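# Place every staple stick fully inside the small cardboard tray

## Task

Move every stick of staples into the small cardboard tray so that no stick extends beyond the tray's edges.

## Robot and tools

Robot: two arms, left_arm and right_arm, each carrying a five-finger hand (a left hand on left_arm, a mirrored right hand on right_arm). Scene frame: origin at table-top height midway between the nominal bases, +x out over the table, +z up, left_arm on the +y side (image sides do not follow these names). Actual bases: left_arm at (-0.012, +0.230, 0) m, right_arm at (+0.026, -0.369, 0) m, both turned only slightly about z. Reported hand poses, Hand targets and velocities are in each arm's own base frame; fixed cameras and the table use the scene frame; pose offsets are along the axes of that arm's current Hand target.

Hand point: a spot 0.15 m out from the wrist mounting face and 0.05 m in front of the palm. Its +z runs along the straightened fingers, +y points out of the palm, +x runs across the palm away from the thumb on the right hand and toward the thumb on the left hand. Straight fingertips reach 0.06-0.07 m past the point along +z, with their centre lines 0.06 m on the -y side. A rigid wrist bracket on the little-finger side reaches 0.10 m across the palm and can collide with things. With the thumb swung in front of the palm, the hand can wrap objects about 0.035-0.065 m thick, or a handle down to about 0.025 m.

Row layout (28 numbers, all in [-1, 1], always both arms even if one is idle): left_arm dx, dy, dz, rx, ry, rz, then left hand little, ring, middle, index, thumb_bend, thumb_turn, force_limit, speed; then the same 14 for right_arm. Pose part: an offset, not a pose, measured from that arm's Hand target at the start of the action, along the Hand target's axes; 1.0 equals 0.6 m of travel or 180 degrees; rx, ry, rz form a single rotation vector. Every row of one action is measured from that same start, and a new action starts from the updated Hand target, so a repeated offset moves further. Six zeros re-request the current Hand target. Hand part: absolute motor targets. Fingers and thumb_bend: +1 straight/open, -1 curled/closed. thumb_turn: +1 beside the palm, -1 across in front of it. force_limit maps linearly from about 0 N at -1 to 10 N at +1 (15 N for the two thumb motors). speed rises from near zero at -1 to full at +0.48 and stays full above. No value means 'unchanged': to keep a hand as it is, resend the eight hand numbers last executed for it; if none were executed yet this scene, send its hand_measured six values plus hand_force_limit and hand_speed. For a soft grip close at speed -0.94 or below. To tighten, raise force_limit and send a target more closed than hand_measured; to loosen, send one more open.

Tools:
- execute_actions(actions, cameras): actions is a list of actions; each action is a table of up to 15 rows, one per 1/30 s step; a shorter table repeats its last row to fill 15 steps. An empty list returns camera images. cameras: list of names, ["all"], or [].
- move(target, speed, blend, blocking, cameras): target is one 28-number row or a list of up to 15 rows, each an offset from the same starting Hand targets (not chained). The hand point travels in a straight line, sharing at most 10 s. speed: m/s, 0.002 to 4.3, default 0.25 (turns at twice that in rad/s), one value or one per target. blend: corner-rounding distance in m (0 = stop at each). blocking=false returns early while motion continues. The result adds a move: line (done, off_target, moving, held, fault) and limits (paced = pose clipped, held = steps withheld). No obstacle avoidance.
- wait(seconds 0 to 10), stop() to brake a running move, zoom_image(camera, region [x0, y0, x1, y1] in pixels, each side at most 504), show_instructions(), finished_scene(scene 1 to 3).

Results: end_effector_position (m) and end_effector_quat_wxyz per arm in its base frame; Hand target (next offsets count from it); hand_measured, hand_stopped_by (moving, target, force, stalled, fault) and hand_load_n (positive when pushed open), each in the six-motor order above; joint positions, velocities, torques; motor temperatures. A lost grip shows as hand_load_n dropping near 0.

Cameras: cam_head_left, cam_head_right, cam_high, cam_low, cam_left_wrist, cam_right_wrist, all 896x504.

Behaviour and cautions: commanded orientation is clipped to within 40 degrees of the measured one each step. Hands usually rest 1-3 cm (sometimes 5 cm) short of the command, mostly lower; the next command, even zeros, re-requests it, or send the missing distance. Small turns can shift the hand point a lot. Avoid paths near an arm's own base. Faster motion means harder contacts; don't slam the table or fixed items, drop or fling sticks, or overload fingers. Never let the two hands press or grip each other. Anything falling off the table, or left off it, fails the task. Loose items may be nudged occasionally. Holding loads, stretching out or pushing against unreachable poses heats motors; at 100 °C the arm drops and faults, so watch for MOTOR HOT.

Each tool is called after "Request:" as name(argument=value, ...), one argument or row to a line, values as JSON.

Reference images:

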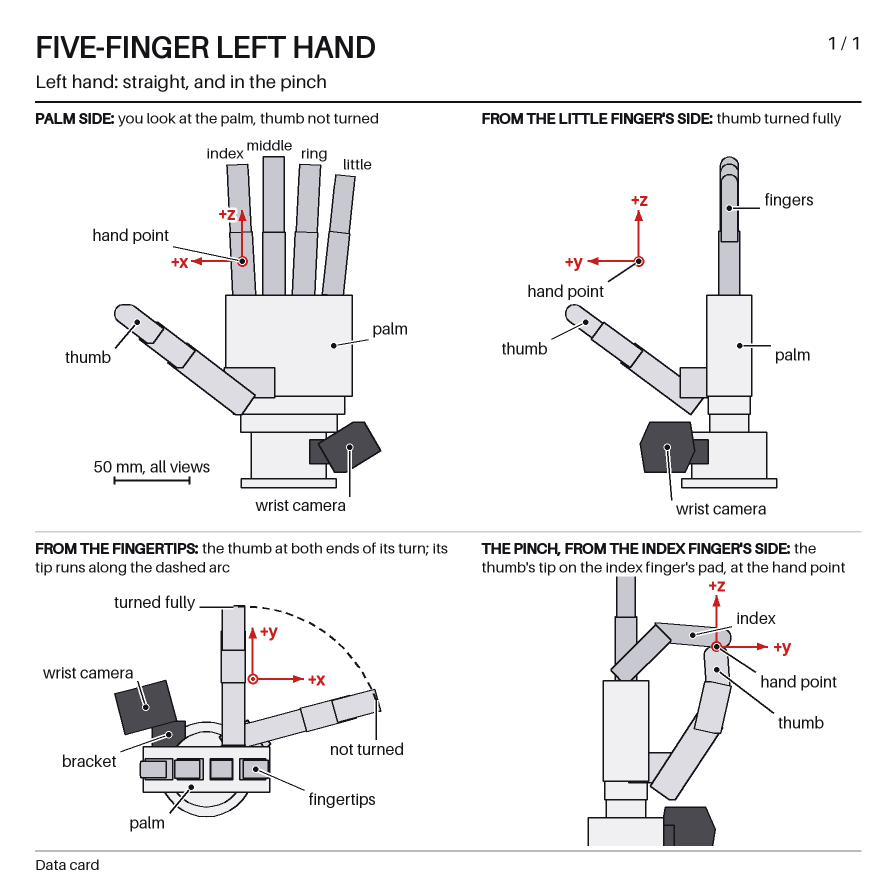

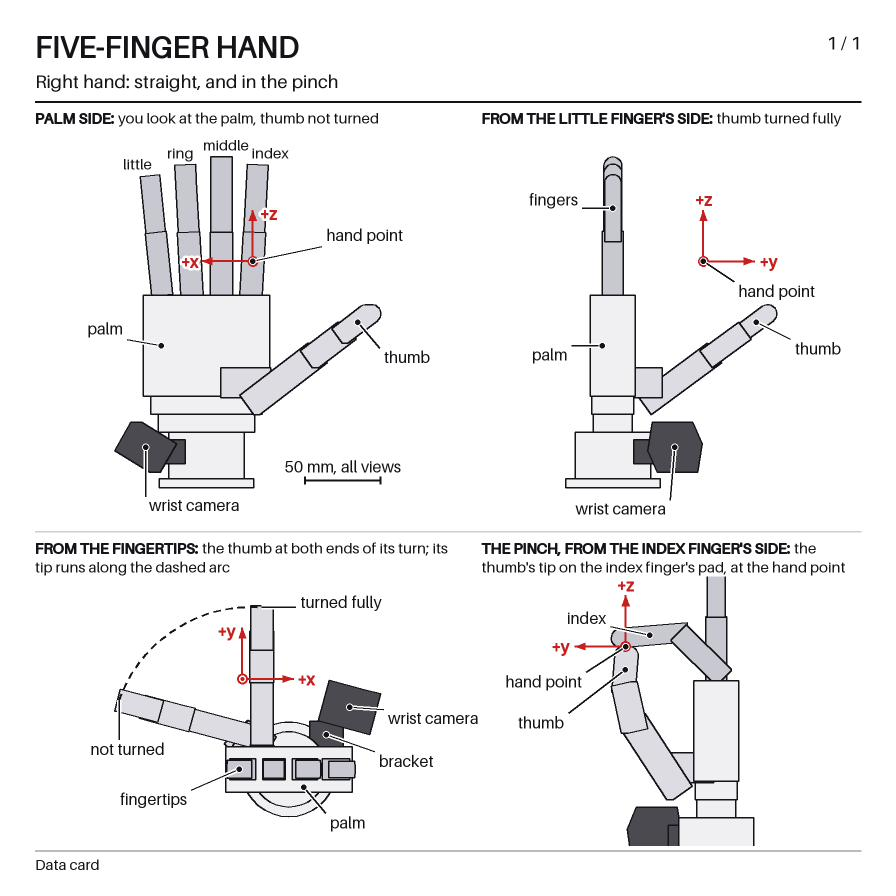

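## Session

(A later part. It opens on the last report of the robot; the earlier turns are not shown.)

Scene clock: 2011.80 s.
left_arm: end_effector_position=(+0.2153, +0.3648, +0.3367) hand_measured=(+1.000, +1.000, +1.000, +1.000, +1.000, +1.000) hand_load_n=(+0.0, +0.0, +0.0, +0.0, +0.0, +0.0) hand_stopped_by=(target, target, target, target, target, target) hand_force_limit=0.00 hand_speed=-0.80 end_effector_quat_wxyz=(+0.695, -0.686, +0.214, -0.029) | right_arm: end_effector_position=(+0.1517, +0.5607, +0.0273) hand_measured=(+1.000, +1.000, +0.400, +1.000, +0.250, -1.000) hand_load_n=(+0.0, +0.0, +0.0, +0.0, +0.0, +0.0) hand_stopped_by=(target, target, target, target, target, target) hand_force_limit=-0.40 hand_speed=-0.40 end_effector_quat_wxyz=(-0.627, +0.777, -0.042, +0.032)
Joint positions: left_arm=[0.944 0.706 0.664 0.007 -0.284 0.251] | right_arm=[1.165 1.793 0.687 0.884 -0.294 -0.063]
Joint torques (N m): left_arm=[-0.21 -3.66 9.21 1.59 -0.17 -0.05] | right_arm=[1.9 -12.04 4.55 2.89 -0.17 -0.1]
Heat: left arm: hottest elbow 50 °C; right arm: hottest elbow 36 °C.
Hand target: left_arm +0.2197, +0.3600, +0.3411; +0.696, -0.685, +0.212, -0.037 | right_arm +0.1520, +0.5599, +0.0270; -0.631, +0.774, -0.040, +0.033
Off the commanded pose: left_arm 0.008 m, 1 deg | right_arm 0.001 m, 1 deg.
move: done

Request:
move(
  target=[0,0,0,0,0,0,1,1,1,1,1,1,0,-0.8,0,0.0050,-0.0005,0,0,0,1,1,0.4,1,0.25,-1,-0.4,-0.4],
  speed=0.03,
  cameras=["cam_right_wrist"],
)

Request:
zoom_image(
  camera="cam_right_wrist",
  region=[440, 140, 620, 320],
)

Scene clock: 2019.73 s.
left_arm: end_effector_position=(+0.2153, +0.3648, +0.3367) hand_measured=(+1.000, +1.000, +1.000, +1.000, +1.000, +1.000) hand_load_n=(+0.0, +0.0, +0.0, +0.0, +0.0, +0.0) hand_stopped_by=(target, target, target, target, target, target) hand_force_limit=0.00 hand_speed=-0.80 end_effector_quat_wxyz=(+0.695, -0.686, +0.214, -0.029) | right_arm: end_effector_position=(+0.1519, +0.5613, +0.0268) hand_measured=(+1.000, +1.000, +0.400, +1.000, +0.250, -1.000) hand_load_n=(+0.0, +0.0, +0.0, +0.0, -0.5, +0.0) hand_stopped_by=(target, target, target, target, target, target) hand_force_limit=-0.40 hand_speed=-0.40 end_effector_quat_wxyz=(-0.629, +0.775, -0.041, +0.033)
Joint positions: left_arm=[0.944 0.706 0.664 0.007 -0.284 0.251] | right_arm=[1.165 1.799 0.687 0.895 -0.294 -0.063]
Joint torques (N m): left_arm=[0.62 -3.55 9.22 1.92 -0.13 -0.01] | right_arm=[1.73 -11.34 4.19 2.95 -0.22 0]
Heat: left arm: hottest elbow 50 °C; right arm: hottest elbow 35 °C.
Hand target: left_arm +0.2197, +0.3600, +0.3411; +0.696, -0.685, +0.212, -0.037 | right_arm +0.1519, +0.5589, +0.0241; -0.631, +0.774, -0.040, +0.033
Off the commanded pose: left_arm 0.008 m, 1 deg | right_arm 0.004 m, 0 deg.
move: done
camera_calibration:
cam_right_wrist: T_world_to_cam=[[0.270457, -0.167046, -0.948129, 0.0826674], [-0.863671, -0.477217, -0.162286, 0.405908], [-0.425354, 0.862763, -0.273339, -0.298202], [0, 0, 0, 1]] pos_world=[0.201372, 0.464793, 0.0627422]
Images, in order (width x height): cam_right_wrist 896x504.

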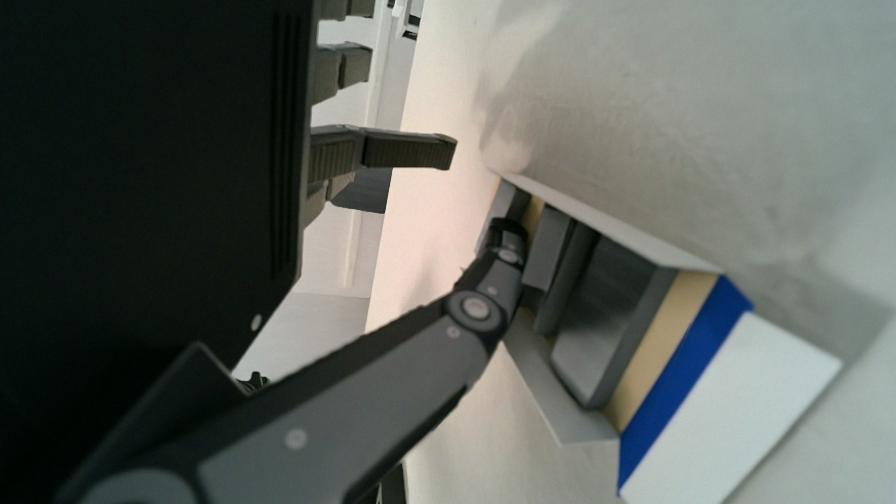

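Scaled by 2.800 from the camera's 896x504 image, which has a finer 1280x720 frame.

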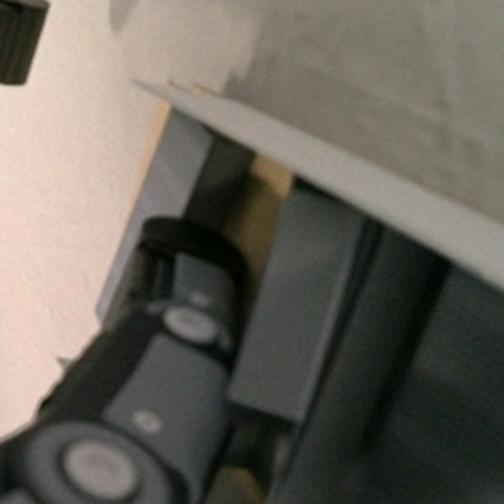

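Request:
move(
  target=[0,0,0,0,0,0,1,1,1,1,1,1,0,-0.8,0,0,0,0,0,0,1,1,0.1,1,0.25,-1,-0.5,-0.85],
  speed=0.03,
)

Request:
move(
  target=[0,0,0,0,0,0,1,1,1,1,1,1,0,-0.8,0,0,0,0,0,0,1,1,-0.35,1,0.25,-1,-0.4,-0.9],
  speed=0.03,
  cameras=["cam_right_wrist"],
)

Request:
zoom_image(
  camera="cam_right_wrist",
  region=[440, 140, 620, 320],
)

Scene clock: 2024.33 s.
left_arm: end_effector_position=(+0.2153, +0.3648, +0.3367) hand_measured=(+1.000, +1.000, +1.000, +1.000, +1.000, +1.000) hand_load_n=(+0.0, +0.0, +0.0, +0.0, +0.0, +0.0) hand_stopped_by=(target, target, target, target, target, target) hand_force_limit=0.00 hand_speed=-0.80 end_effector_quat_wxyz=(+0.695, -0.686, +0.214, -0.029) | right_arm: end_effector_position=(+0.1519, +0.5613, +0.0268) hand_measured=(+1.000, +1.000, +0.100, +1.000, +0.250, -1.000) hand_load_n=(+0.0, +0.0, +0.0, +0.0, +0.0, +0.0) hand_stopped_by=(target, target, target, target, target, target) hand_force_limit=-0.50 hand_speed=-0.85 end_effector_quat_wxyz=(-0.629, +0.775, -0.041, +0.033)
Joint positions: left_arm=[0.944 0.706 0.664 0.007 -0.284 0.251] | right_arm=[1.165 1.799 0.687 0.895 -0.294 -0.063]
Joint torques (N m): left_arm=[0.09 -2.67 9.22 1.76 -0.16 -0.05] | right_arm=[1.67 -12.04 4.38 2.92 -0.22 -0.06]
Heat: left arm: hottest elbow 50 °C; right arm: hottest elbow 35 °C.
Hand target: left_arm +0.2197, +0.3600, +0.3411; +0.696, -0.685, +0.212, -0.037 | right_arm +0.1519, +0.5589, +0.0241; -0.631, +0.774, -0.040, +0.033
Off the commanded pose: left_arm 0.008 m, 1 deg | right_arm 0.004 m, 0 deg.
move: done

Scene clock: 2025.33 s.
left_arm: end_effector_position=(+0.2153, +0.3648, +0.3367) hand_measured=(+1.000, +1.000, +1.000, +1.000, +1.000, +1.000) hand_load_n=(+0.0, +0.0, +0.0, +0.0, +0.0, -0.5) hand_stopped_by=(target, target, target, target, target, target) hand_force_limit=0.00 hand_speed=-0.80 end_effector_quat_wxyz=(+0.695, -0.686, +0.214, -0.029) | right_arm: end_effector_position=(+0.1521, +0.5617, +0.0276) hand_measured=(+1.000, +1.000, -0.102, +1.000, +0.250, -1.000) hand_load_n=(+0.0, -0.5, +5.5, +0.0, +2.0, +1.0) hand_stopped_by=(target, target, force, target, target, target) hand_force_limit=-0.40 hand_speed=-0.90 end_effector_quat_wxyz=(-0.631, +0.774, -0.040, +0.033)
Joint positions: left_arm=[0.944 0.706 0.664 0.007 -0.284 0.251] | right_arm=[1.165 1.799 0.687 0.899 -0.294 -0.063]
Joint torques (N m): left_arm=[0.56 -4.13 9.14 1.8 -0.2 -0.07] | right_arm=[2.14 -11.75 4.44 2.7 -0.18 -0.06]
Heat: left arm: hottest elbow 50 °C; right arm: hottest elbow 35 °C.
Hand target: left_arm +0.2197, +0.3600, +0.3411; +0.696, -0.685, +0.212, -0.037 | right_arm +0.1519, +0.5589, +0.0241; -0.631, +0.774, -0.040, +0.033
Off the commanded pose: left_arm 0.008 m, 1 deg | right_arm 0.004 m, 0 deg.
move: done
camera_calibration:
cam_right_wrist: T_world_to_cam=[[0.271775, -0.164067, -0.948272, 0.0815073], [-0.863448, -0.476693, -0.164988, 0.406052], [-0.424966, 0.863624, -0.271217, -0.298807], [0, 0, 0, 1]] pos_world=[0.201471, 0.464992, 0.0632434]
Images, in order (width x height): cam_right_wrist 896x504.

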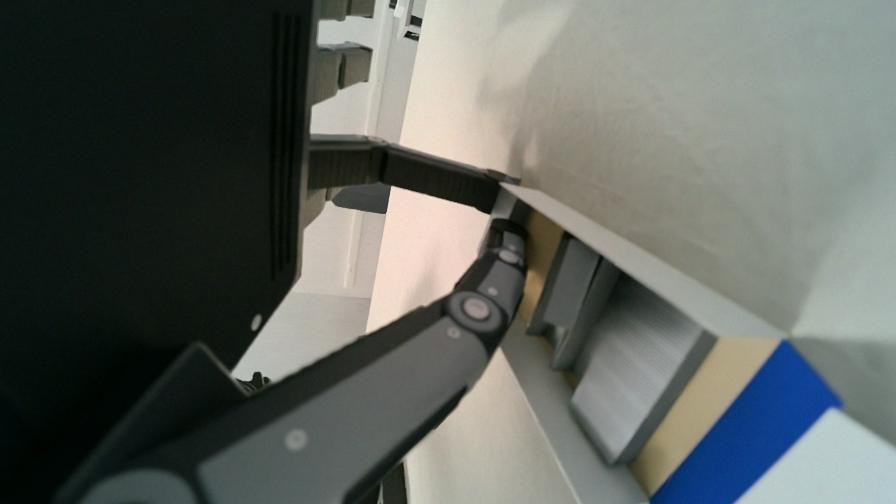

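Scaled by 2.800 from the camera's 896x504 image, which has a finer 1280x720 frame.

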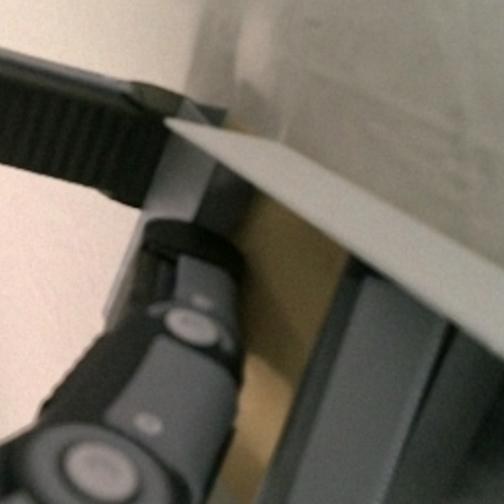

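Request:
move(
  target=[0,0,0,0,0,0,1,1,1,1,1,1,0,-0.8,0,-0.0250,-0.0050,0,0,0,1,1,-0.35,1,0.25,-1,-0.4,-0.9],
  speed=0.03,
  cameras=["cam_right_wrist"],
)

Request:
zoom_image(
  camera="cam_right_wrist",
  region=[440, 140, 640, 340],
)

Scene clock: 2031.07 s.
left_arm: end_effector_position=(+0.2153, +0.3648, +0.3367) hand_measured=(+1.000, +1.000, +1.000, +1.000, +1.000, +1.000) hand_load_n=(+0.0, +0.0, +0.0, +0.0, +0.0, -0.5) hand_stopped_by=(target, target, target, target, target, target) hand_force_limit=0.00 hand_speed=-0.80 end_effector_quat_wxyz=(+0.695, -0.686, +0.214, -0.029) | right_arm: end_effector_position=(+0.1516, +0.5606, +0.0334) hand_measured=(+1.000, +1.000, -0.102, +1.000, +0.250, -1.000) hand_load_n=(+0.0, +0.0, +5.0, +0.0, +2.5, +0.5) hand_stopped_by=(target, target, force, target, target, target) hand_force_limit=-0.40 hand_speed=-0.90 end_effector_quat_wxyz=(-0.628, +0.776, -0.041, +0.032)
Joint positions: left_arm=[0.944 0.706 0.664 0.007 -0.284 0.251] | right_arm=[1.165 1.775 0.687 0.868 -0.294 -0.063]
Joint torques (N m): left_arm=[-0.97 -3.31 9.14 1.74 -0.14 -0.03] | right_arm=[2.14 -13.27 4.66 1.85 -0.24 -0.04]
Heat: left arm: hottest elbow 50 °C; right arm: hottest elbow 35 °C.
Hand target: left_arm +0.2197, +0.3600, +0.3411; +0.696, -0.685, +0.212, -0.037 | right_arm +0.1519, +0.5590, +0.0394; -0.631, +0.774, -0.040, +0.033
Off the commanded pose: left_arm 0.008 m, 1 deg | right_arm 0.006 m, 0 deg.
move: done
camera_calibration:
cam_right_wrist: T_world_to_cam=[[0.269058, -0.170405, -0.947929, 0.0908939], [-0.863918, -0.477767, -0.159327, 0.406653], [-0.425739, 0.861801, -0.275763, -0.29522], [0, 0, 0, 1]] pos_world=[0.201172, 0.464195, 0.069541]
Images, in order (width x height): cam_right_wrist 896x504.

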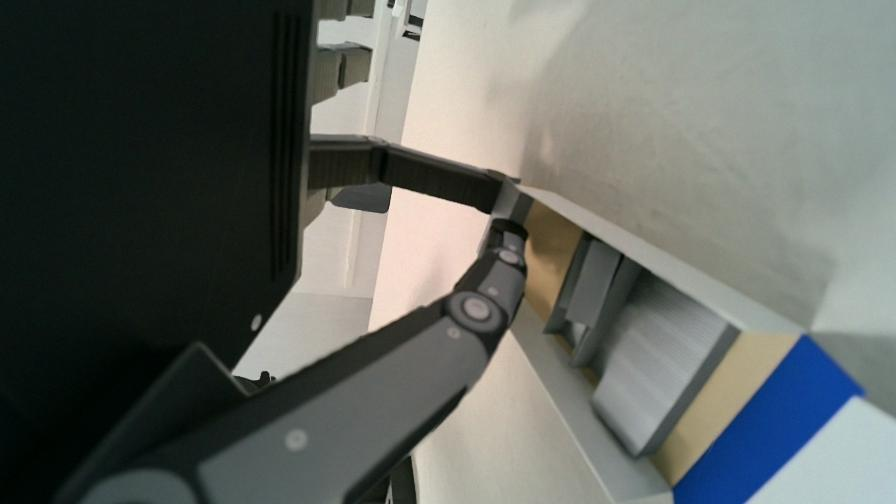

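Scaled by 2.520 from the camera's 896x504 image, which has a finer 1280x720 frame.

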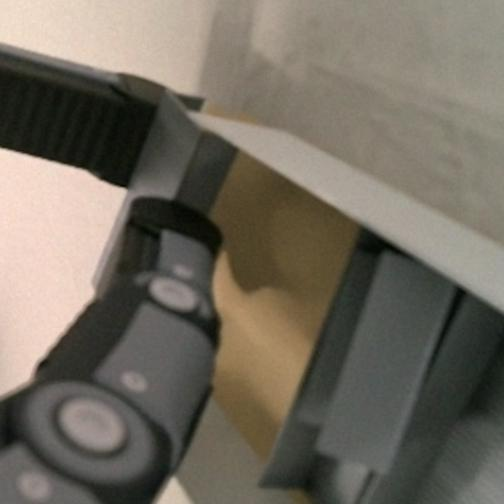

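Request:
move(
  target=[0,0,0,0,0,0,1,1,1,1,1,1,0,-0.8,0,-0.0330,-0.0067,0,0,0,1,1,-0.35,1,0.25,-1,-0.4,-0.9],
  speed=0.04,
  cameras=["cam_right_wrist"],
)

Request:
zoom_image(
  camera="cam_right_wrist",
  region=[460, 140, 660, 340],
)

Scene clock: 2035.67 s.
left_arm: end_effector_position=(+0.2153, +0.3648, +0.3367) hand_measured=(+1.000, +1.000, +1.000, +1.000, +1.000, +1.000) hand_load_n=(+0.0, +0.0, +0.0, +0.0, +0.0, +0.0) hand_stopped_by=(target, target, target, target, target, target) hand_force_limit=0.00 hand_speed=-0.80 end_effector_quat_wxyz=(+0.695, -0.686, +0.214, -0.029) | right_arm: end_effector_position=(+0.1507, +0.5585, +0.0519) hand_measured=(+1.000, +1.000, -0.102, +1.000, +0.250, -1.000) hand_load_n=(+0.0, +0.0, +5.0, +0.0, +2.5, +1.0) hand_stopped_by=(target, target, force, target, target, target) hand_force_limit=-0.40 hand_speed=-0.90 end_effector_quat_wxyz=(-0.626, +0.778, -0.042, +0.031)
Joint positions: left_arm=[0.944 0.706 0.664 0.007 -0.284 0.251] | right_arm=[1.165 1.714 0.687 0.802 -0.294 -0.063]
Joint torques (N m): left_arm=[0.56 -3.84 9.1 1.84 -0.16 -0.1] | right_arm=[1.49 -12.75 5.48 2.15 -0.21 -0.08]
Heat: left arm: hottest elbow 50 °C; right arm: hottest elbow 34 °C.
Hand target: left_arm +0.2197, +0.3600, +0.3411; +0.696, -0.685, +0.212, -0.037 | right_arm +0.1519, +0.5591, +0.0595; -0.631, +0.774, -0.040, +0.033
Off the commanded pose: left_arm 0.008 m, 1 deg | right_arm 0.008 m, 1 deg.
move: done
camera_calibration:
cam_right_wrist: T_world_to_cam=[[0.2674, -0.174339, -0.947683, 0.110839], [-0.864193, -0.478421, -0.15583, 0.407981], [-0.426224, 0.86065, -0.278592, -0.287791], [0, 0, 0, 1]] pos_world=[0.200273, 0.462197, 0.0884396]
Images, in order (width x height): cam_right_wrist 896x504.

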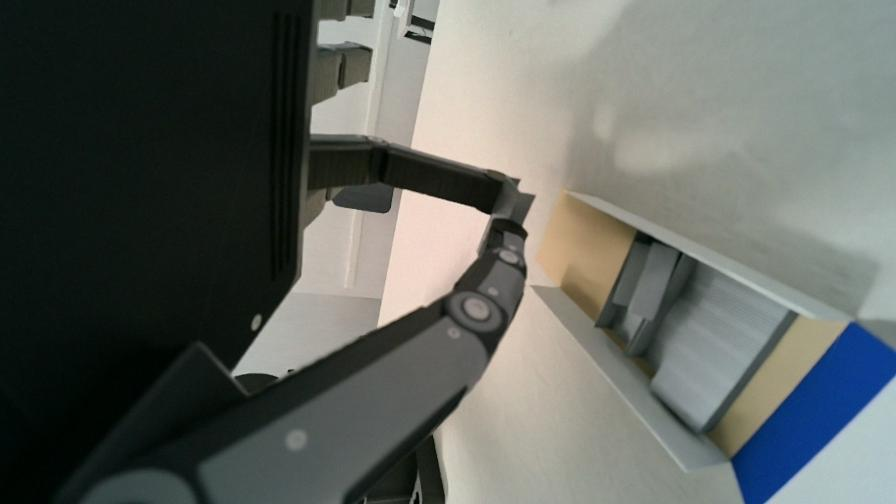

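Scaled by 2.520 from the camera's 896x504 image, which has a finer 1280x720 frame.

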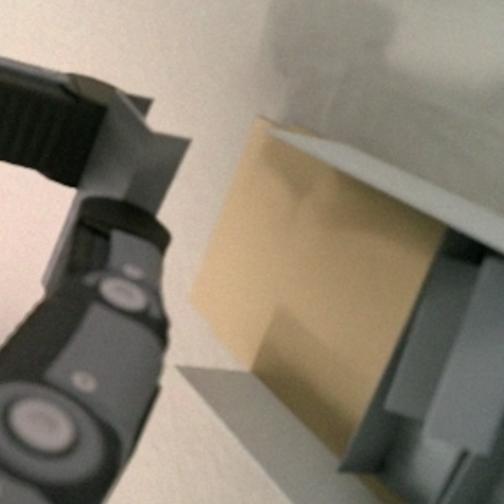

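Request:
zoom_image(
  camera="cam_right_wrist",
  region=[465, 160, 545, 270],
)

Scaled by 4.582 from the camera's 896x504 image, which has a finer 1280x720 frame.

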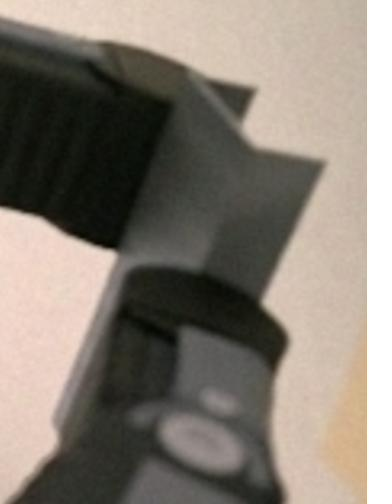

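Request:
move(
  target=[0,0,0,0,0,0,1,1,1,1,1,1,0,-0.8,0.0097,-0.0028,-0.0365,0,0,0,1,1,-0.35,1,0.25,-1,-0.4,-0.9],
  speed=0.06,
  cameras=["cam_right_wrist"],
)

Request:
zoom_image(
  camera="cam_right_wrist",
  region=[440, 120, 660, 340],
)

Scene clock: 2069.23 s.
left_arm: end_effector_position=(+0.2153, +0.3648, +0.3367) hand_measured=(+1.000, +1.000, +1.000, +1.000, +1.000, +1.000) hand_load_n=(+0.0, +0.0, +0.0, +0.0, +0.0, +0.0) hand_stopped_by=(target, target, target, target, target, target) hand_force_limit=0.00 hand_speed=-0.80 end_effector_quat_wxyz=(+0.695, -0.686, +0.214, -0.029) | right_arm: end_effector_position=(+0.1524, +0.5399, +0.0607) hand_measured=(+1.000, +1.000, -0.102, +1.000, +0.250, -1.000) hand_load_n=(+0.0, +0.0, +5.0, +0.0, +3.0, +1.0) hand_stopped_by=(target, target, force, target, target, target) hand_force_limit=-0.40 hand_speed=-0.90 end_effector_quat_wxyz=(-0.629, +0.776, -0.042, +0.029)
Joint positions: left_arm=[0.944 0.706 0.664 0.007 -0.284 0.251] | right_arm=[1.14 1.662 0.643 0.798 -0.323 -0.063]
Joint torques (N m): left_arm=[0.62 -3.49 8.91 1.81 -0.22 -0.09] | right_arm=[1.73 -12.04 5.07 1.63 -0.21 -0.12]
Heat: left arm: hottest elbow 50 °C; right arm: hottest elbow 34 °C.
Hand target: left_arm +0.2197, +0.3600, +0.3411; +0.696, -0.685, +0.212, -0.037 | right_arm +0.1557, +0.5375, +0.0658; -0.631, +0.774, -0.040, +0.033
Off the commanded pose: left_arm 0.008 m, 1 deg | right_arm 0.006 m, 1 deg.
move: done
camera_calibration:
cam_right_wrist: T_world_to_cam=[[0.263678, -0.168302, -0.949815, 0.112848], [-0.863566, -0.47992, -0.154695, 0.402613], [-0.4298, 0.861017, -0.271884, -0.268616], [0, 0, 0, 1]] pos_world=[0.202476, 0.443497, 0.0964343]
Images, in order (width x height): cam_right_wrist 896x504.

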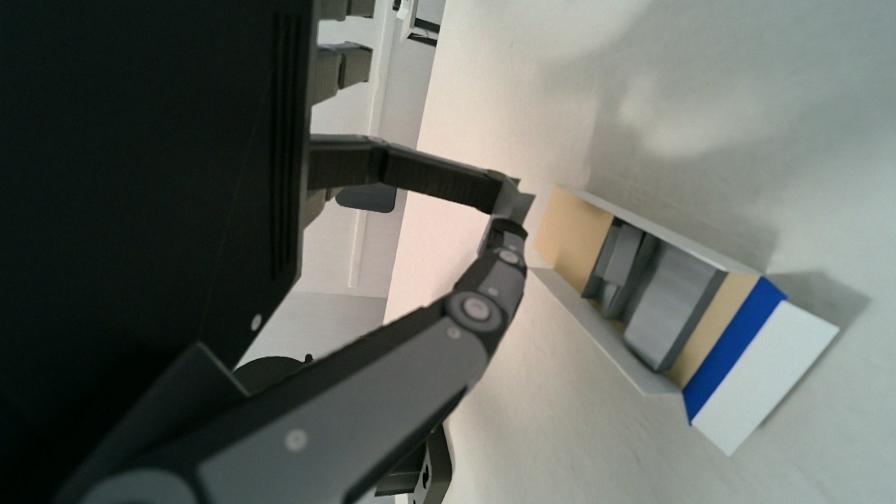

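Scaled by 2.291 from the camera's 896x504 image, which has a finer 1280x720 frame.

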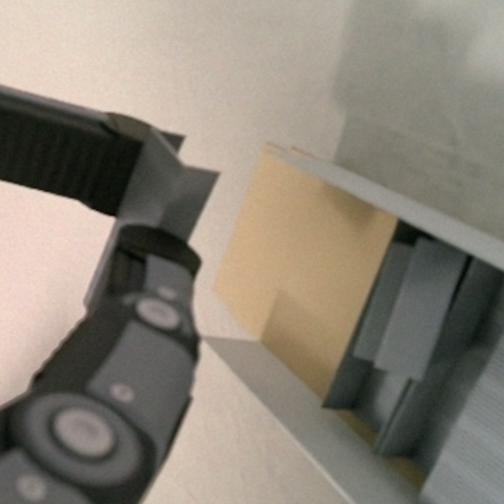

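Request:
move(
  target=[0,0,0,0,0,0,1,1,1,1,1,1,0,-0.8,0.0007,0.0330,0.0001,0,0,0,1,1,-0.35,1,0.25,-1,-0.4,-0.9],
  speed=0.05,
  cameras=["cam_right_wrist"],
)

Request:
zoom_image(
  camera="cam_right_wrist",
  region=[440, 120, 660, 340],
)

Scene clock: 2083.73 s.
left_arm: end_effector_position=(+0.2153, +0.3648, +0.3367) hand_measured=(+1.000, +1.000, +1.000, +1.000, +1.000, +1.000) hand_load_n=(+0.0, +0.0, +0.0, +0.0, +0.0, +0.0) hand_stopped_by=(target, target, target, target, target, target) hand_force_limit=0.00 hand_speed=-0.80 end_effector_quat_wxyz=(+0.695, -0.686, +0.214, -0.029) | right_arm: end_effector_position=(+0.1504, +0.5340, +0.0430) hand_measured=(+1.000, +1.000, -0.102, +1.000, +0.250, -1.000) hand_load_n=(+0.0, +0.0, +5.0, +0.0, +2.5, +1.0) hand_stopped_by=(target, target, force, target, target, target) hand_force_limit=-0.40 hand_speed=-0.90 end_effector_quat_wxyz=(-0.625, +0.779, -0.043, +0.026)
Joint positions: left_arm=[0.944 0.706 0.664 0.007 -0.284 0.251] | right_arm=[1.138 1.701 0.624 0.844 -0.327 -0.064]
Joint torques (N m): left_arm=[-0.32 -2.84 9.2 1.78 -0.15 -0.07] | right_arm=[1.9 -10.99 4.97 3.03 -0.24 -0.09]
Heat: left arm: hottest elbow 50 °C; right arm: hottest elbow 34 °C.
Hand target: left_arm +0.2197, +0.3600, +0.3411; +0.696, -0.685, +0.212, -0.037 | right_arm +0.1555, +0.5335, +0.0462; -0.630, +0.774, -0.040, +0.033
Off the commanded pose: left_arm 0.008 m, 1 deg | right_arm 0.006 m, 1 deg.
move: done
camera_calibration:
cam_right_wrist: T_world_to_cam=[[0.259354, -0.177271, -0.949374, 0.100999], [-0.86335, -0.48313, -0.145642, 0.396572], [-0.432853, 0.857415, -0.278349, -0.266621], [0, 0, 0, 1]] pos_world=[0.200779, 0.438105, 0.07943]
Images, in order (width x height): cam_right_wrist 896x504.

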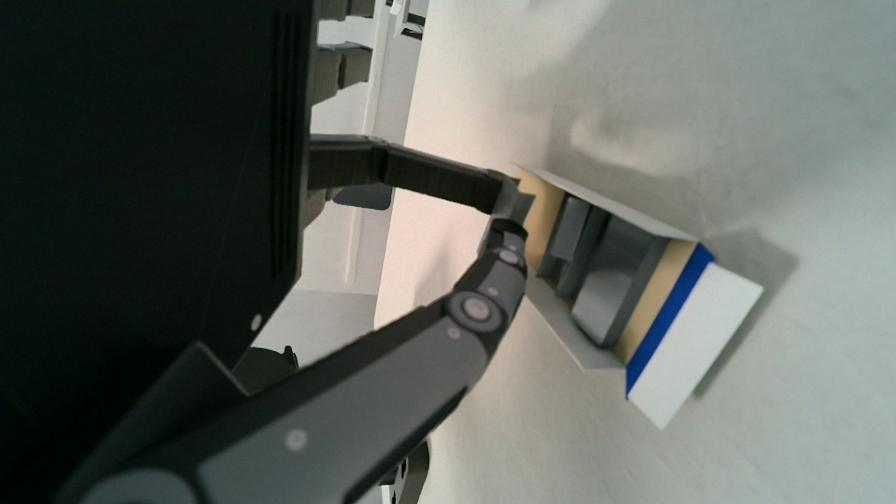

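Scaled by 2.291 from the camera's 896x504 image, which has a finer 1280x720 frame.

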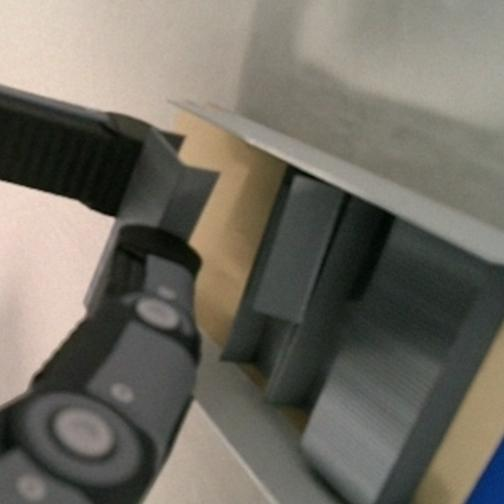

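Request:
move(
  target=[0,0,0,0,0,0,1,1,1,1,1,1,0,-0.8,0.0091,-0.0165,-0.0024,0,-0.0272,-0.0056,1,1,-0.35,1,0.25,-1,-0.4,-0.9],
  speed=0.05,
  cameras=["cam_right_wrist"],
)

Request:
zoom_image(
  camera="cam_right_wrist",
  region=[440, 120, 660, 340],
)

Scene clock: 2100.13 s.
left_arm: end_effector_position=(+0.2153, +0.3648, +0.3367) hand_measured=(+1.000, +1.000, +1.000, +1.000, +1.000, +1.000) hand_load_n=(+0.0, +0.0, +0.0, +0.0, +0.0, +0.0) hand_stopped_by=(target, target, target, target, target, target) hand_force_limit=0.00 hand_speed=-0.80 end_effector_quat_wxyz=(+0.695, -0.686, +0.214, -0.029) | right_arm: end_effector_position=(+0.1495, +0.5218, +0.0389) hand_measured=(+1.000, +1.000, -0.102, +1.000, +0.250, -1.000) hand_load_n=(+0.0, +0.0, +5.0, -0.5, +2.0, +1.0) hand_stopped_by=(target, target, force, target, target, target) hand_force_limit=-0.40 hand_speed=-0.90 end_effector_quat_wxyz=(-0.619, +0.786, -0.014, -0.006)
Joint positions: left_arm=[0.944 0.706 0.664 0.007 -0.284 0.251] | right_arm=[1.091 1.698 0.624 0.809 -0.458 -0.092]
Joint torques (N m): left_arm=[-0.15 -3.02 9.17 1.57 -0.16 -0.06] | right_arm=[1.85 -12.1 7.66 1.68 -0.22 -0.14]
Heat: left arm: hottest elbow 50 °C; right arm: hottest elbow 34 °C.
Hand target: left_arm +0.2197, +0.3600, +0.3411; +0.696, -0.685, +0.212, -0.037 | right_arm +0.1610, +0.5335, +0.0563; -0.631, +0.775, -0.006, +0.005
Off the commanded pose: left_arm 0.008 m, 1 deg | right_arm 0.024 m, 2 deg.
move: off_target (right_arm)
camera_calibration:
cam_right_wrist: T_world_to_cam=[[0.259703, -0.170128, -0.950584, 0.0914463], [-0.820476, -0.558007, -0.12429, 0.421208], [-0.509288, 0.81221, -0.284502, -0.222372], [0, 0, 0, 1]] pos_world=[0.208591, 0.431207, 0.0760139]
Images, in order (width x height): cam_right_wrist 896x504.

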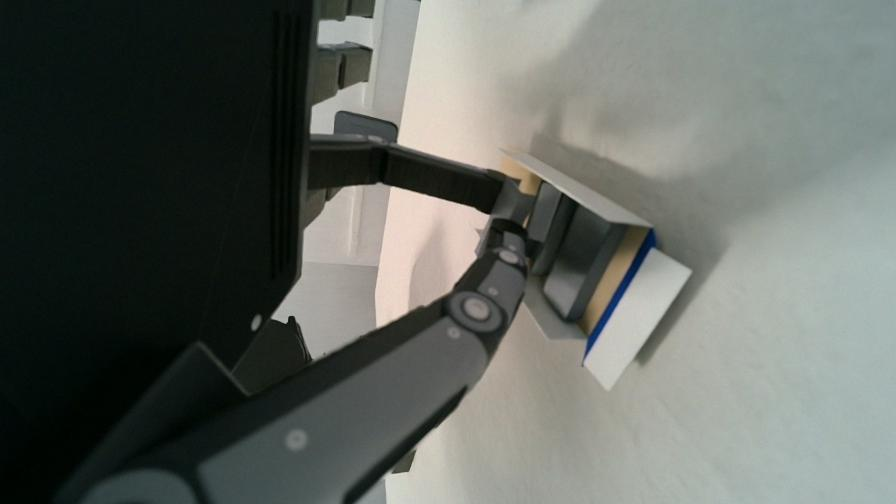

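Scaled by 2.291 from the camera's 896x504 image, which has a finer 1280x720 frame.

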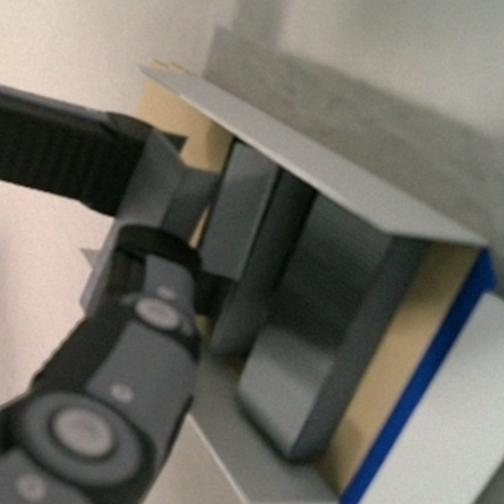

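Request:
move(
  target=[
    [0,0,0,0,0,0,1,1,1,1,1,1,0,-0.8,0.0003,-0.0779,0.0173,0,0,0,1,1,-0.35,1,0.25,-1,-0.4,-0.9],
    [0,0,0,0,0,0,1,1,1,1,1,1,0,-0.8,-0.0080,0.0098,0.0044,0,0,0,1,1,-0.35,1,0.25,-1,-0.4,-0.9],
  ],
  speed=0.08,
  cameras=["cam_right_wrist"],
)

Request:
zoom_image(
  camera="cam_right_wrist",
  region=[440, 120, 660, 340],
)

Scene clock: 2114.40 s.
left_arm: end_effector_position=(+0.2153, +0.3648, +0.3367) hand_measured=(+1.000, +1.000, +1.000, +1.000, +1.000, +1.000) hand_load_n=(+0.0, -0.5, +0.0, +0.0, +0.0, -0.5) hand_stopped_by=(target, target, target, target, target, target) hand_force_limit=0.00 hand_speed=-0.80 end_effector_quat_wxyz=(+0.695, -0.686, +0.214, -0.029) | right_arm: end_effector_position=(+0.1557, +0.5335, +0.0455) hand_measured=(+1.000, +1.000, -0.102, +1.000, +0.250, -1.000) hand_load_n=(-0.5, +0.0, +5.0, +0.0, +2.5, +0.5) hand_stopped_by=(target, target, force, target, target, target) hand_force_limit=-0.40 hand_speed=-0.90 end_effector_quat_wxyz=(-0.624, +0.781, -0.013, +0.001)
Joint positions: left_arm=[0.944 0.706 0.664 0.007 -0.284 0.251] | right_arm=[1.095 1.706 0.654 0.806 -0.445 -0.093]
Joint torques (N m): left_arm=[0.32 -3.6 9.22 1.73 -0.23 -0.04] | right_arm=[1.96 -10.99 5.14 2.88 -0.21 -0.09]
Heat: left arm: hottest elbow 50 °C; right arm: hottest elbow 34 °C.
Hand target: left_arm +0.2197, +0.3600, +0.3411; +0.696, -0.685, +0.212, -0.037 | right_arm +0.1563, +0.5349, +0.0500; -0.631, +0.775, -0.007, +0.005
Off the commanded pose: left_arm 0.008 m, 1 deg | right_arm 0.005 m, 1 deg.
move: done
camera_calibration:
cam_right_wrist: T_world_to_cam=[[0.269759, -0.158227, -0.949839, 0.0901471], [-0.8234, -0.549319, -0.142342, 0.430183], [-0.499242, 0.820496, -0.278468, -0.233175], [0, 0, 0, 1]] pos_world=[0.213484, 0.44189, 0.081927]
Images, in order (width x height): cam_right_wrist 896x504.

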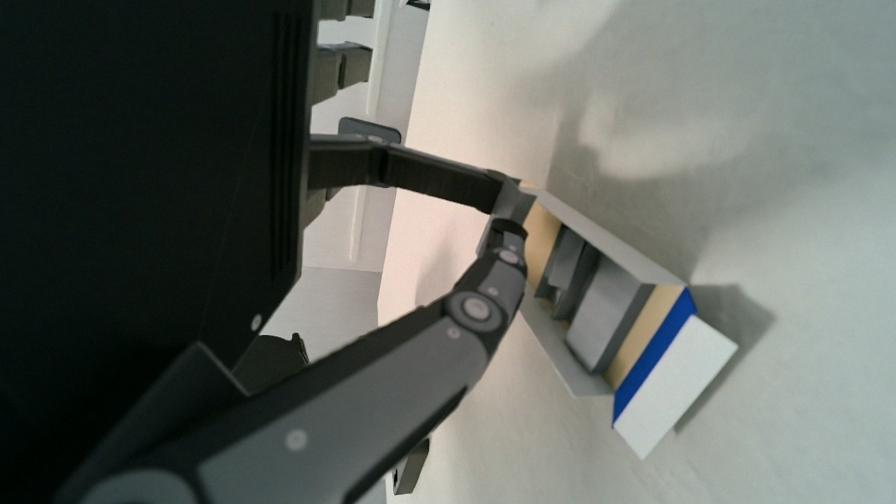

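Scaled by 2.291 from the camera's 896x504 image, which has a finer 1280x720 frame.

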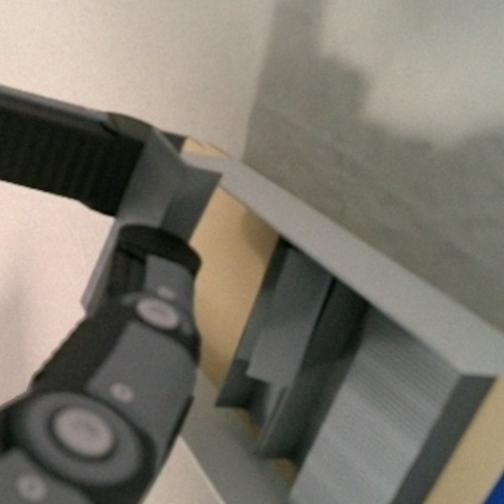

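Request:
move(
  target=[0,0,0,0,0,0,1,1,1,1,1,1,0,-0.8,-0.0070,0.0050,0.0010,0,-0.0085,-0.0017,1,1,-0.35,1,0.25,-1,-0.4,-0.9],
  speed=0.04,
  cameras=["cam_right_wrist"],
)

Request:
zoom_image(
  camera="cam_right_wrist",
  region=[460, 140, 620, 300],
)

Scene clock: 2131.37 s.
left_arm: end_effector_position=(+0.2153, +0.3648, +0.3367) hand_measured=(+1.000, +1.000, +1.000, +1.000, +1.000, +1.000) hand_load_n=(-0.5, +0.0, +0.0, +0.0, +0.0, +0.0) hand_stopped_by=(target, target, target, target, target, target) hand_force_limit=0.00 hand_speed=-0.80 end_effector_quat_wxyz=(+0.695, -0.686, +0.214, -0.029) | right_arm: end_effector_position=(+0.1509, +0.5331, +0.0445) hand_measured=(+1.000, +1.000, -0.102, +1.000, +0.250, -1.000) hand_load_n=(+0.0, -0.5, +5.0, +0.0, +2.5, +1.0) hand_stopped_by=(target, target, force, target, target, target) hand_force_limit=-0.40 hand_speed=-0.90 end_effector_quat_wxyz=(-0.626, +0.780, -0.002, -0.008)
Joint positions: left_arm=[0.944 0.706 0.664 0.007 -0.284 0.251] | right_arm=[1.095 1.711 0.654 0.811 -0.472 -0.099]
Joint torques (N m): left_arm=[1.26 -2.9 9.05 1.72 -0.11 0] | right_arm=[2.67 -11.46 5.35 2.89 -0.31 -0.15]
Heat: left arm: hottest elbow 50 °C; right arm: hottest elbow 34 °C.
Hand target: left_arm +0.2197, +0.3600, +0.3411; +0.696, -0.685, +0.212, -0.037 | right_arm +0.1521, +0.5350, +0.0469; -0.631, +0.775, +0.004, -0.003
Off the commanded pose: left_arm 0.008 m, 1 deg | right_arm 0.003 m, 1 deg.
move: done
camera_calibration:
cam_right_wrist: T_world_to_cam=[[0.273999, -0.147891, -0.950291, 0.0842734], [-0.807939, -0.571393, -0.14403, 0.435374], [-0.521689, 0.807241, -0.276048, -0.225193], [0, 0, 0, 1]] pos_world=[0.211184, 0.443019, 0.080627]
Images, in order (width x height): cam_right_wrist 896x504.

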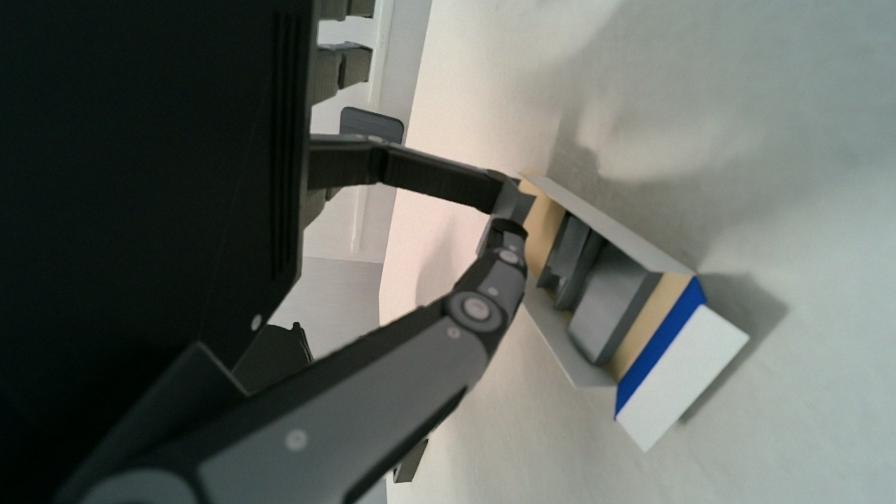

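Scaled by 3.150 from the camera's 896x504 image, which has a finer 1280x720 frame.

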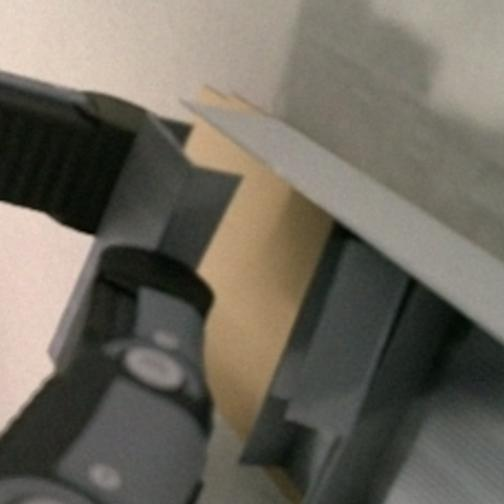

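Request:
move(
  target=[
    [0,0,0,0,0,0,1,1,1,1,1,1,0,-0.8,0.0137,-0.0950,0.0230,0,-0.0152,-0.0031,1,1,-0.35,1,0.25,-1,-0.4,-0.9],
    [0,0,0,0,0,0,1,1,1,1,1,1,0,-0.8,0.0042,-0.0070,0.0088,0,-0.0152,-0.0031,1,1,-0.35,1,0.25,-1,-0.4,-0.9],
  ],
  speed=0.08,
  cameras=["cam_right_wrist"],
)

Request:
zoom_image(
  camera="cam_right_wrist",
  region=[460, 140, 640, 320],
)

Scene clock: 2174.97 s.
left_arm: end_effector_position=(+0.2153, +0.3648, +0.3367) hand_measured=(+1.000, +1.000, +1.000, +1.000, +1.000, +1.000) hand_load_n=(+0.0, +0.0, +0.0, +0.0, +0.0, -0.5) hand_stopped_by=(target, target, target, target, target, target) hand_force_limit=0.00 hand_speed=-0.80 end_effector_quat_wxyz=(+0.695, -0.686, +0.214, -0.029) | right_arm: end_effector_position=(+0.1492, +0.5410, +0.0457) hand_measured=(+1.000, +1.000, -0.102, +1.000, +0.250, -1.000) hand_load_n=(-0.5, +0.0, +5.0, +0.0, +2.5, +1.0) hand_stopped_by=(target, target, force, target, target, target) hand_force_limit=-0.40 hand_speed=-0.90 end_effector_quat_wxyz=(-0.624, +0.781, +0.019, -0.026)
Joint positions: left_arm=[0.944 0.706 0.664 0.007 -0.284 0.251] | right_arm=[1.088 1.727 0.692 0.778 -0.534 -0.116]
Joint torques (N m): left_arm=[0.32 -3.19 9.25 1.84 -0.19 -0.08] | right_arm=[1.79 -11.99 5.19 2.85 -0.27 -0.1]
Heat: left arm: hottest elbow 50 °C; right arm: hottest elbow 34 °C.
Hand target: left_arm +0.2197, +0.3600, +0.3411; +0.696, -0.685, +0.212, -0.037 | right_arm +0.1546, +0.5411, +0.0500; -0.631, +0.775, +0.023, -0.019
Off the commanded pose: left_arm 0.008 m, 1 deg | right_arm 0.007 m, 1 deg.
move: done
camera_calibration:
cam_right_wrist: T_world_to_cam=[[0.280012, -0.13398, -0.950601, 0.0786967], [-0.774288, -0.616895, -0.14113, 0.45814], [-0.567513, 0.775558, -0.276478, -0.208126], [0, 0, 0, 1]] pos_world=[0.214582, 0.454582, 0.0819246]
Images, in order (width x height): cam_right_wrist 896x504.

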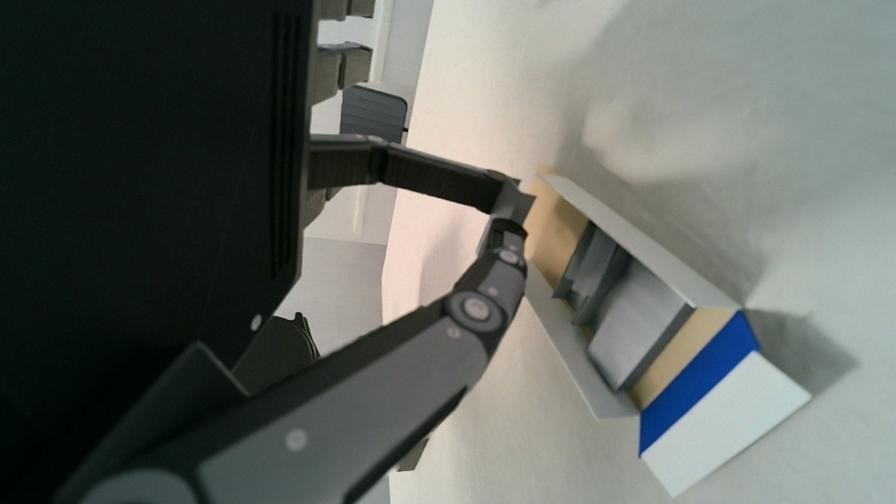

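Scaled by 2.800 from the camera's 896x504 image, which has a finer 1280x720 frame.

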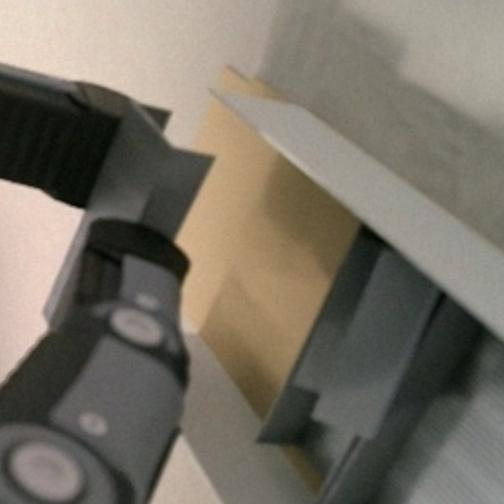

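Request:
move(
  target=[0,0,0,0,0,0,1,1,1,1,1,1,0,-0.8,0.0052,0.0017,0.0,0,0.0065,0.0013,1,1,-0.35,1,0.25,-1,-0.4,-0.9],
  speed=0.04,
)

Scene clock: 2188.13 s.
left_arm: end_effector_position=(+0.2153, +0.3648, +0.3367) hand_measured=(+1.000, +1.000, +1.000, +1.000, +1.000, +1.000) hand_load_n=(+0.0, +0.0, +0.0, +0.0, +0.0, +0.0) hand_stopped_by=(target, target, target, target, target, target) hand_force_limit=0.00 hand_speed=-0.80 end_effector_quat_wxyz=(+0.695, -0.686, +0.214, -0.029) | right_arm: end_effector_position=(+0.1523, +0.5422, +0.0470) hand_measured=(+1.000, +1.000, -0.102, +1.000, +0.250, -1.000) hand_load_n=(+0.0, +0.0, +4.5, +0.0, +2.5, +0.5) hand_stopped_by=(target, target, force, target, target, target) hand_force_limit=-0.40 hand_speed=-0.90 end_effector_quat_wxyz=(-0.626, +0.779, +0.016, -0.019)
Joint positions: left_arm=[0.944 0.706 0.664 0.007 -0.284 0.251] | right_arm=[1.088 1.727 0.692 0.786 -0.52 -0.116]
Joint torques (N m): left_arm=[-0.38 -3.37 9.25 1.85 -0.13 0.02] | right_arm=[1.85 -11.58 4.79 2.89 -0.11 -0.06]
Heat: left arm: hottest elbow 50 °C; right arm: hottest elbow 34 °C.
Hand target: left_arm +0.2197, +0.3600, +0.3411; +0.696, -0.685, +0.212, -0.037 | right_arm +0.1576, +0.5411, +0.0490; -0.631, +0.775, +0.015, -0.012
Off the commanded pose: left_arm 0.008 m, 1 deg | right_arm 0.006 m, 1 deg.
move: done

Request:
move(
  target=[0,0,0,0,0,0,1,1,1,1,1,1,0,-0.8,0,0.0163,0.0033,0,0,0,1,1,-0.35,1,0.25,-1,-0.4,-0.9],
  speed=0.04,
  cameras=["cam_right_wrist"],
)

Request:
zoom_image(
  camera="cam_right_wrist",
  region=[460, 140, 640, 320],
)

Scene clock: 2191.47 s.
left_arm: end_effector_position=(+0.2153, +0.3648, +0.3367) hand_measured=(+1.000, +1.000, +1.000, +1.000, +1.000, +1.000) hand_load_n=(+0.0, +0.0, +0.0, +0.0, +0.0, +0.0) hand_stopped_by=(target, target, target, target, target, target) hand_force_limit=0.00 hand_speed=-0.80 end_effector_quat_wxyz=(+0.695, -0.686, +0.214, -0.029) | right_arm: end_effector_position=(+0.1529, +0.5433, +0.0406) hand_measured=(+1.000, +1.000, -0.102, +1.000, +0.250, -1.000) hand_load_n=(+0.0, +0.0, +5.0, +0.0, +2.0, +0.5) hand_stopped_by=(target, target, force, target, target, target) hand_force_limit=-0.40 hand_speed=-0.90 end_effector_quat_wxyz=(-0.629, +0.777, +0.017, -0.018)
Joint positions: left_arm=[0.944 0.706 0.664 0.007 -0.284 0.251] | right_arm=[1.088 1.752 0.691 0.82 -0.52 -0.116]
Joint torques (N m): left_arm=[-0.26 -3.84 9.09 1.46 -0.22 -0.07] | right_arm=[1.96 -11.46 4.55 2.76 -0.06 -0.02]
Heat: left arm: hottest elbow 50 °C; right arm: hottest elbow 34 °C.
Hand target: left_arm +0.2197, +0.3600, +0.3411; +0.696, -0.685, +0.212, -0.037 | right_arm +0.1576, +0.5411, +0.0390; -0.631, +0.775, +0.015, -0.012
Off the commanded pose: left_arm 0.008 m, 1 deg | right_arm 0.005 m, 1 deg.
move: done
camera_calibration:
cam_right_wrist: T_world_to_cam=[[0.28846, -0.125743, -0.949199, 0.067211], [-0.781268, -0.604022, -0.157409, 0.456546], [-0.553544, 0.786985, -0.272475, -0.217723], [0, 0, 0, 1]] pos_world=[0.216778, 0.45556, 0.0763372]
Images, in order (width x height): cam_right_wrist 896x504.

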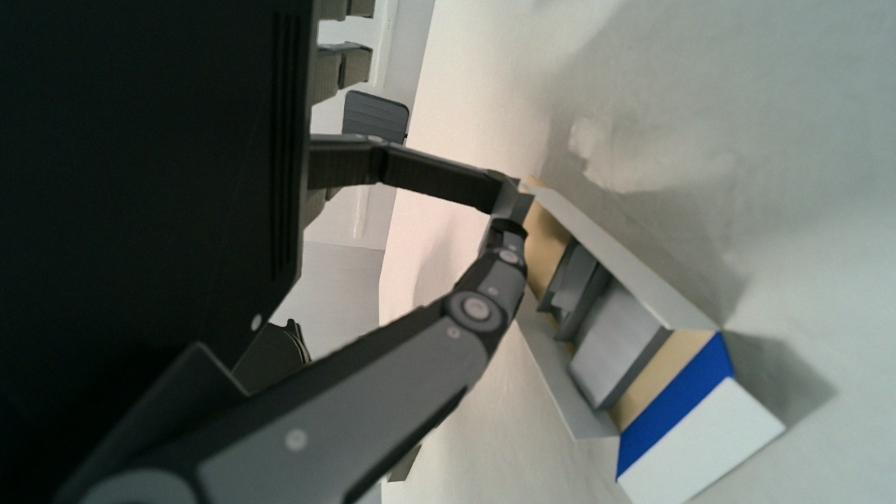

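Scaled by 2.800 from the camera's 896x504 image, which has a finer 1280x720 frame.

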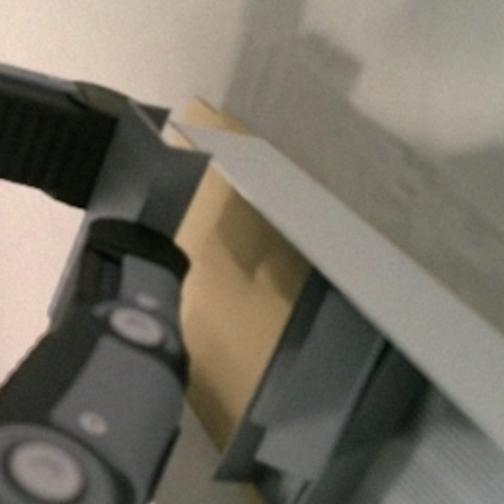

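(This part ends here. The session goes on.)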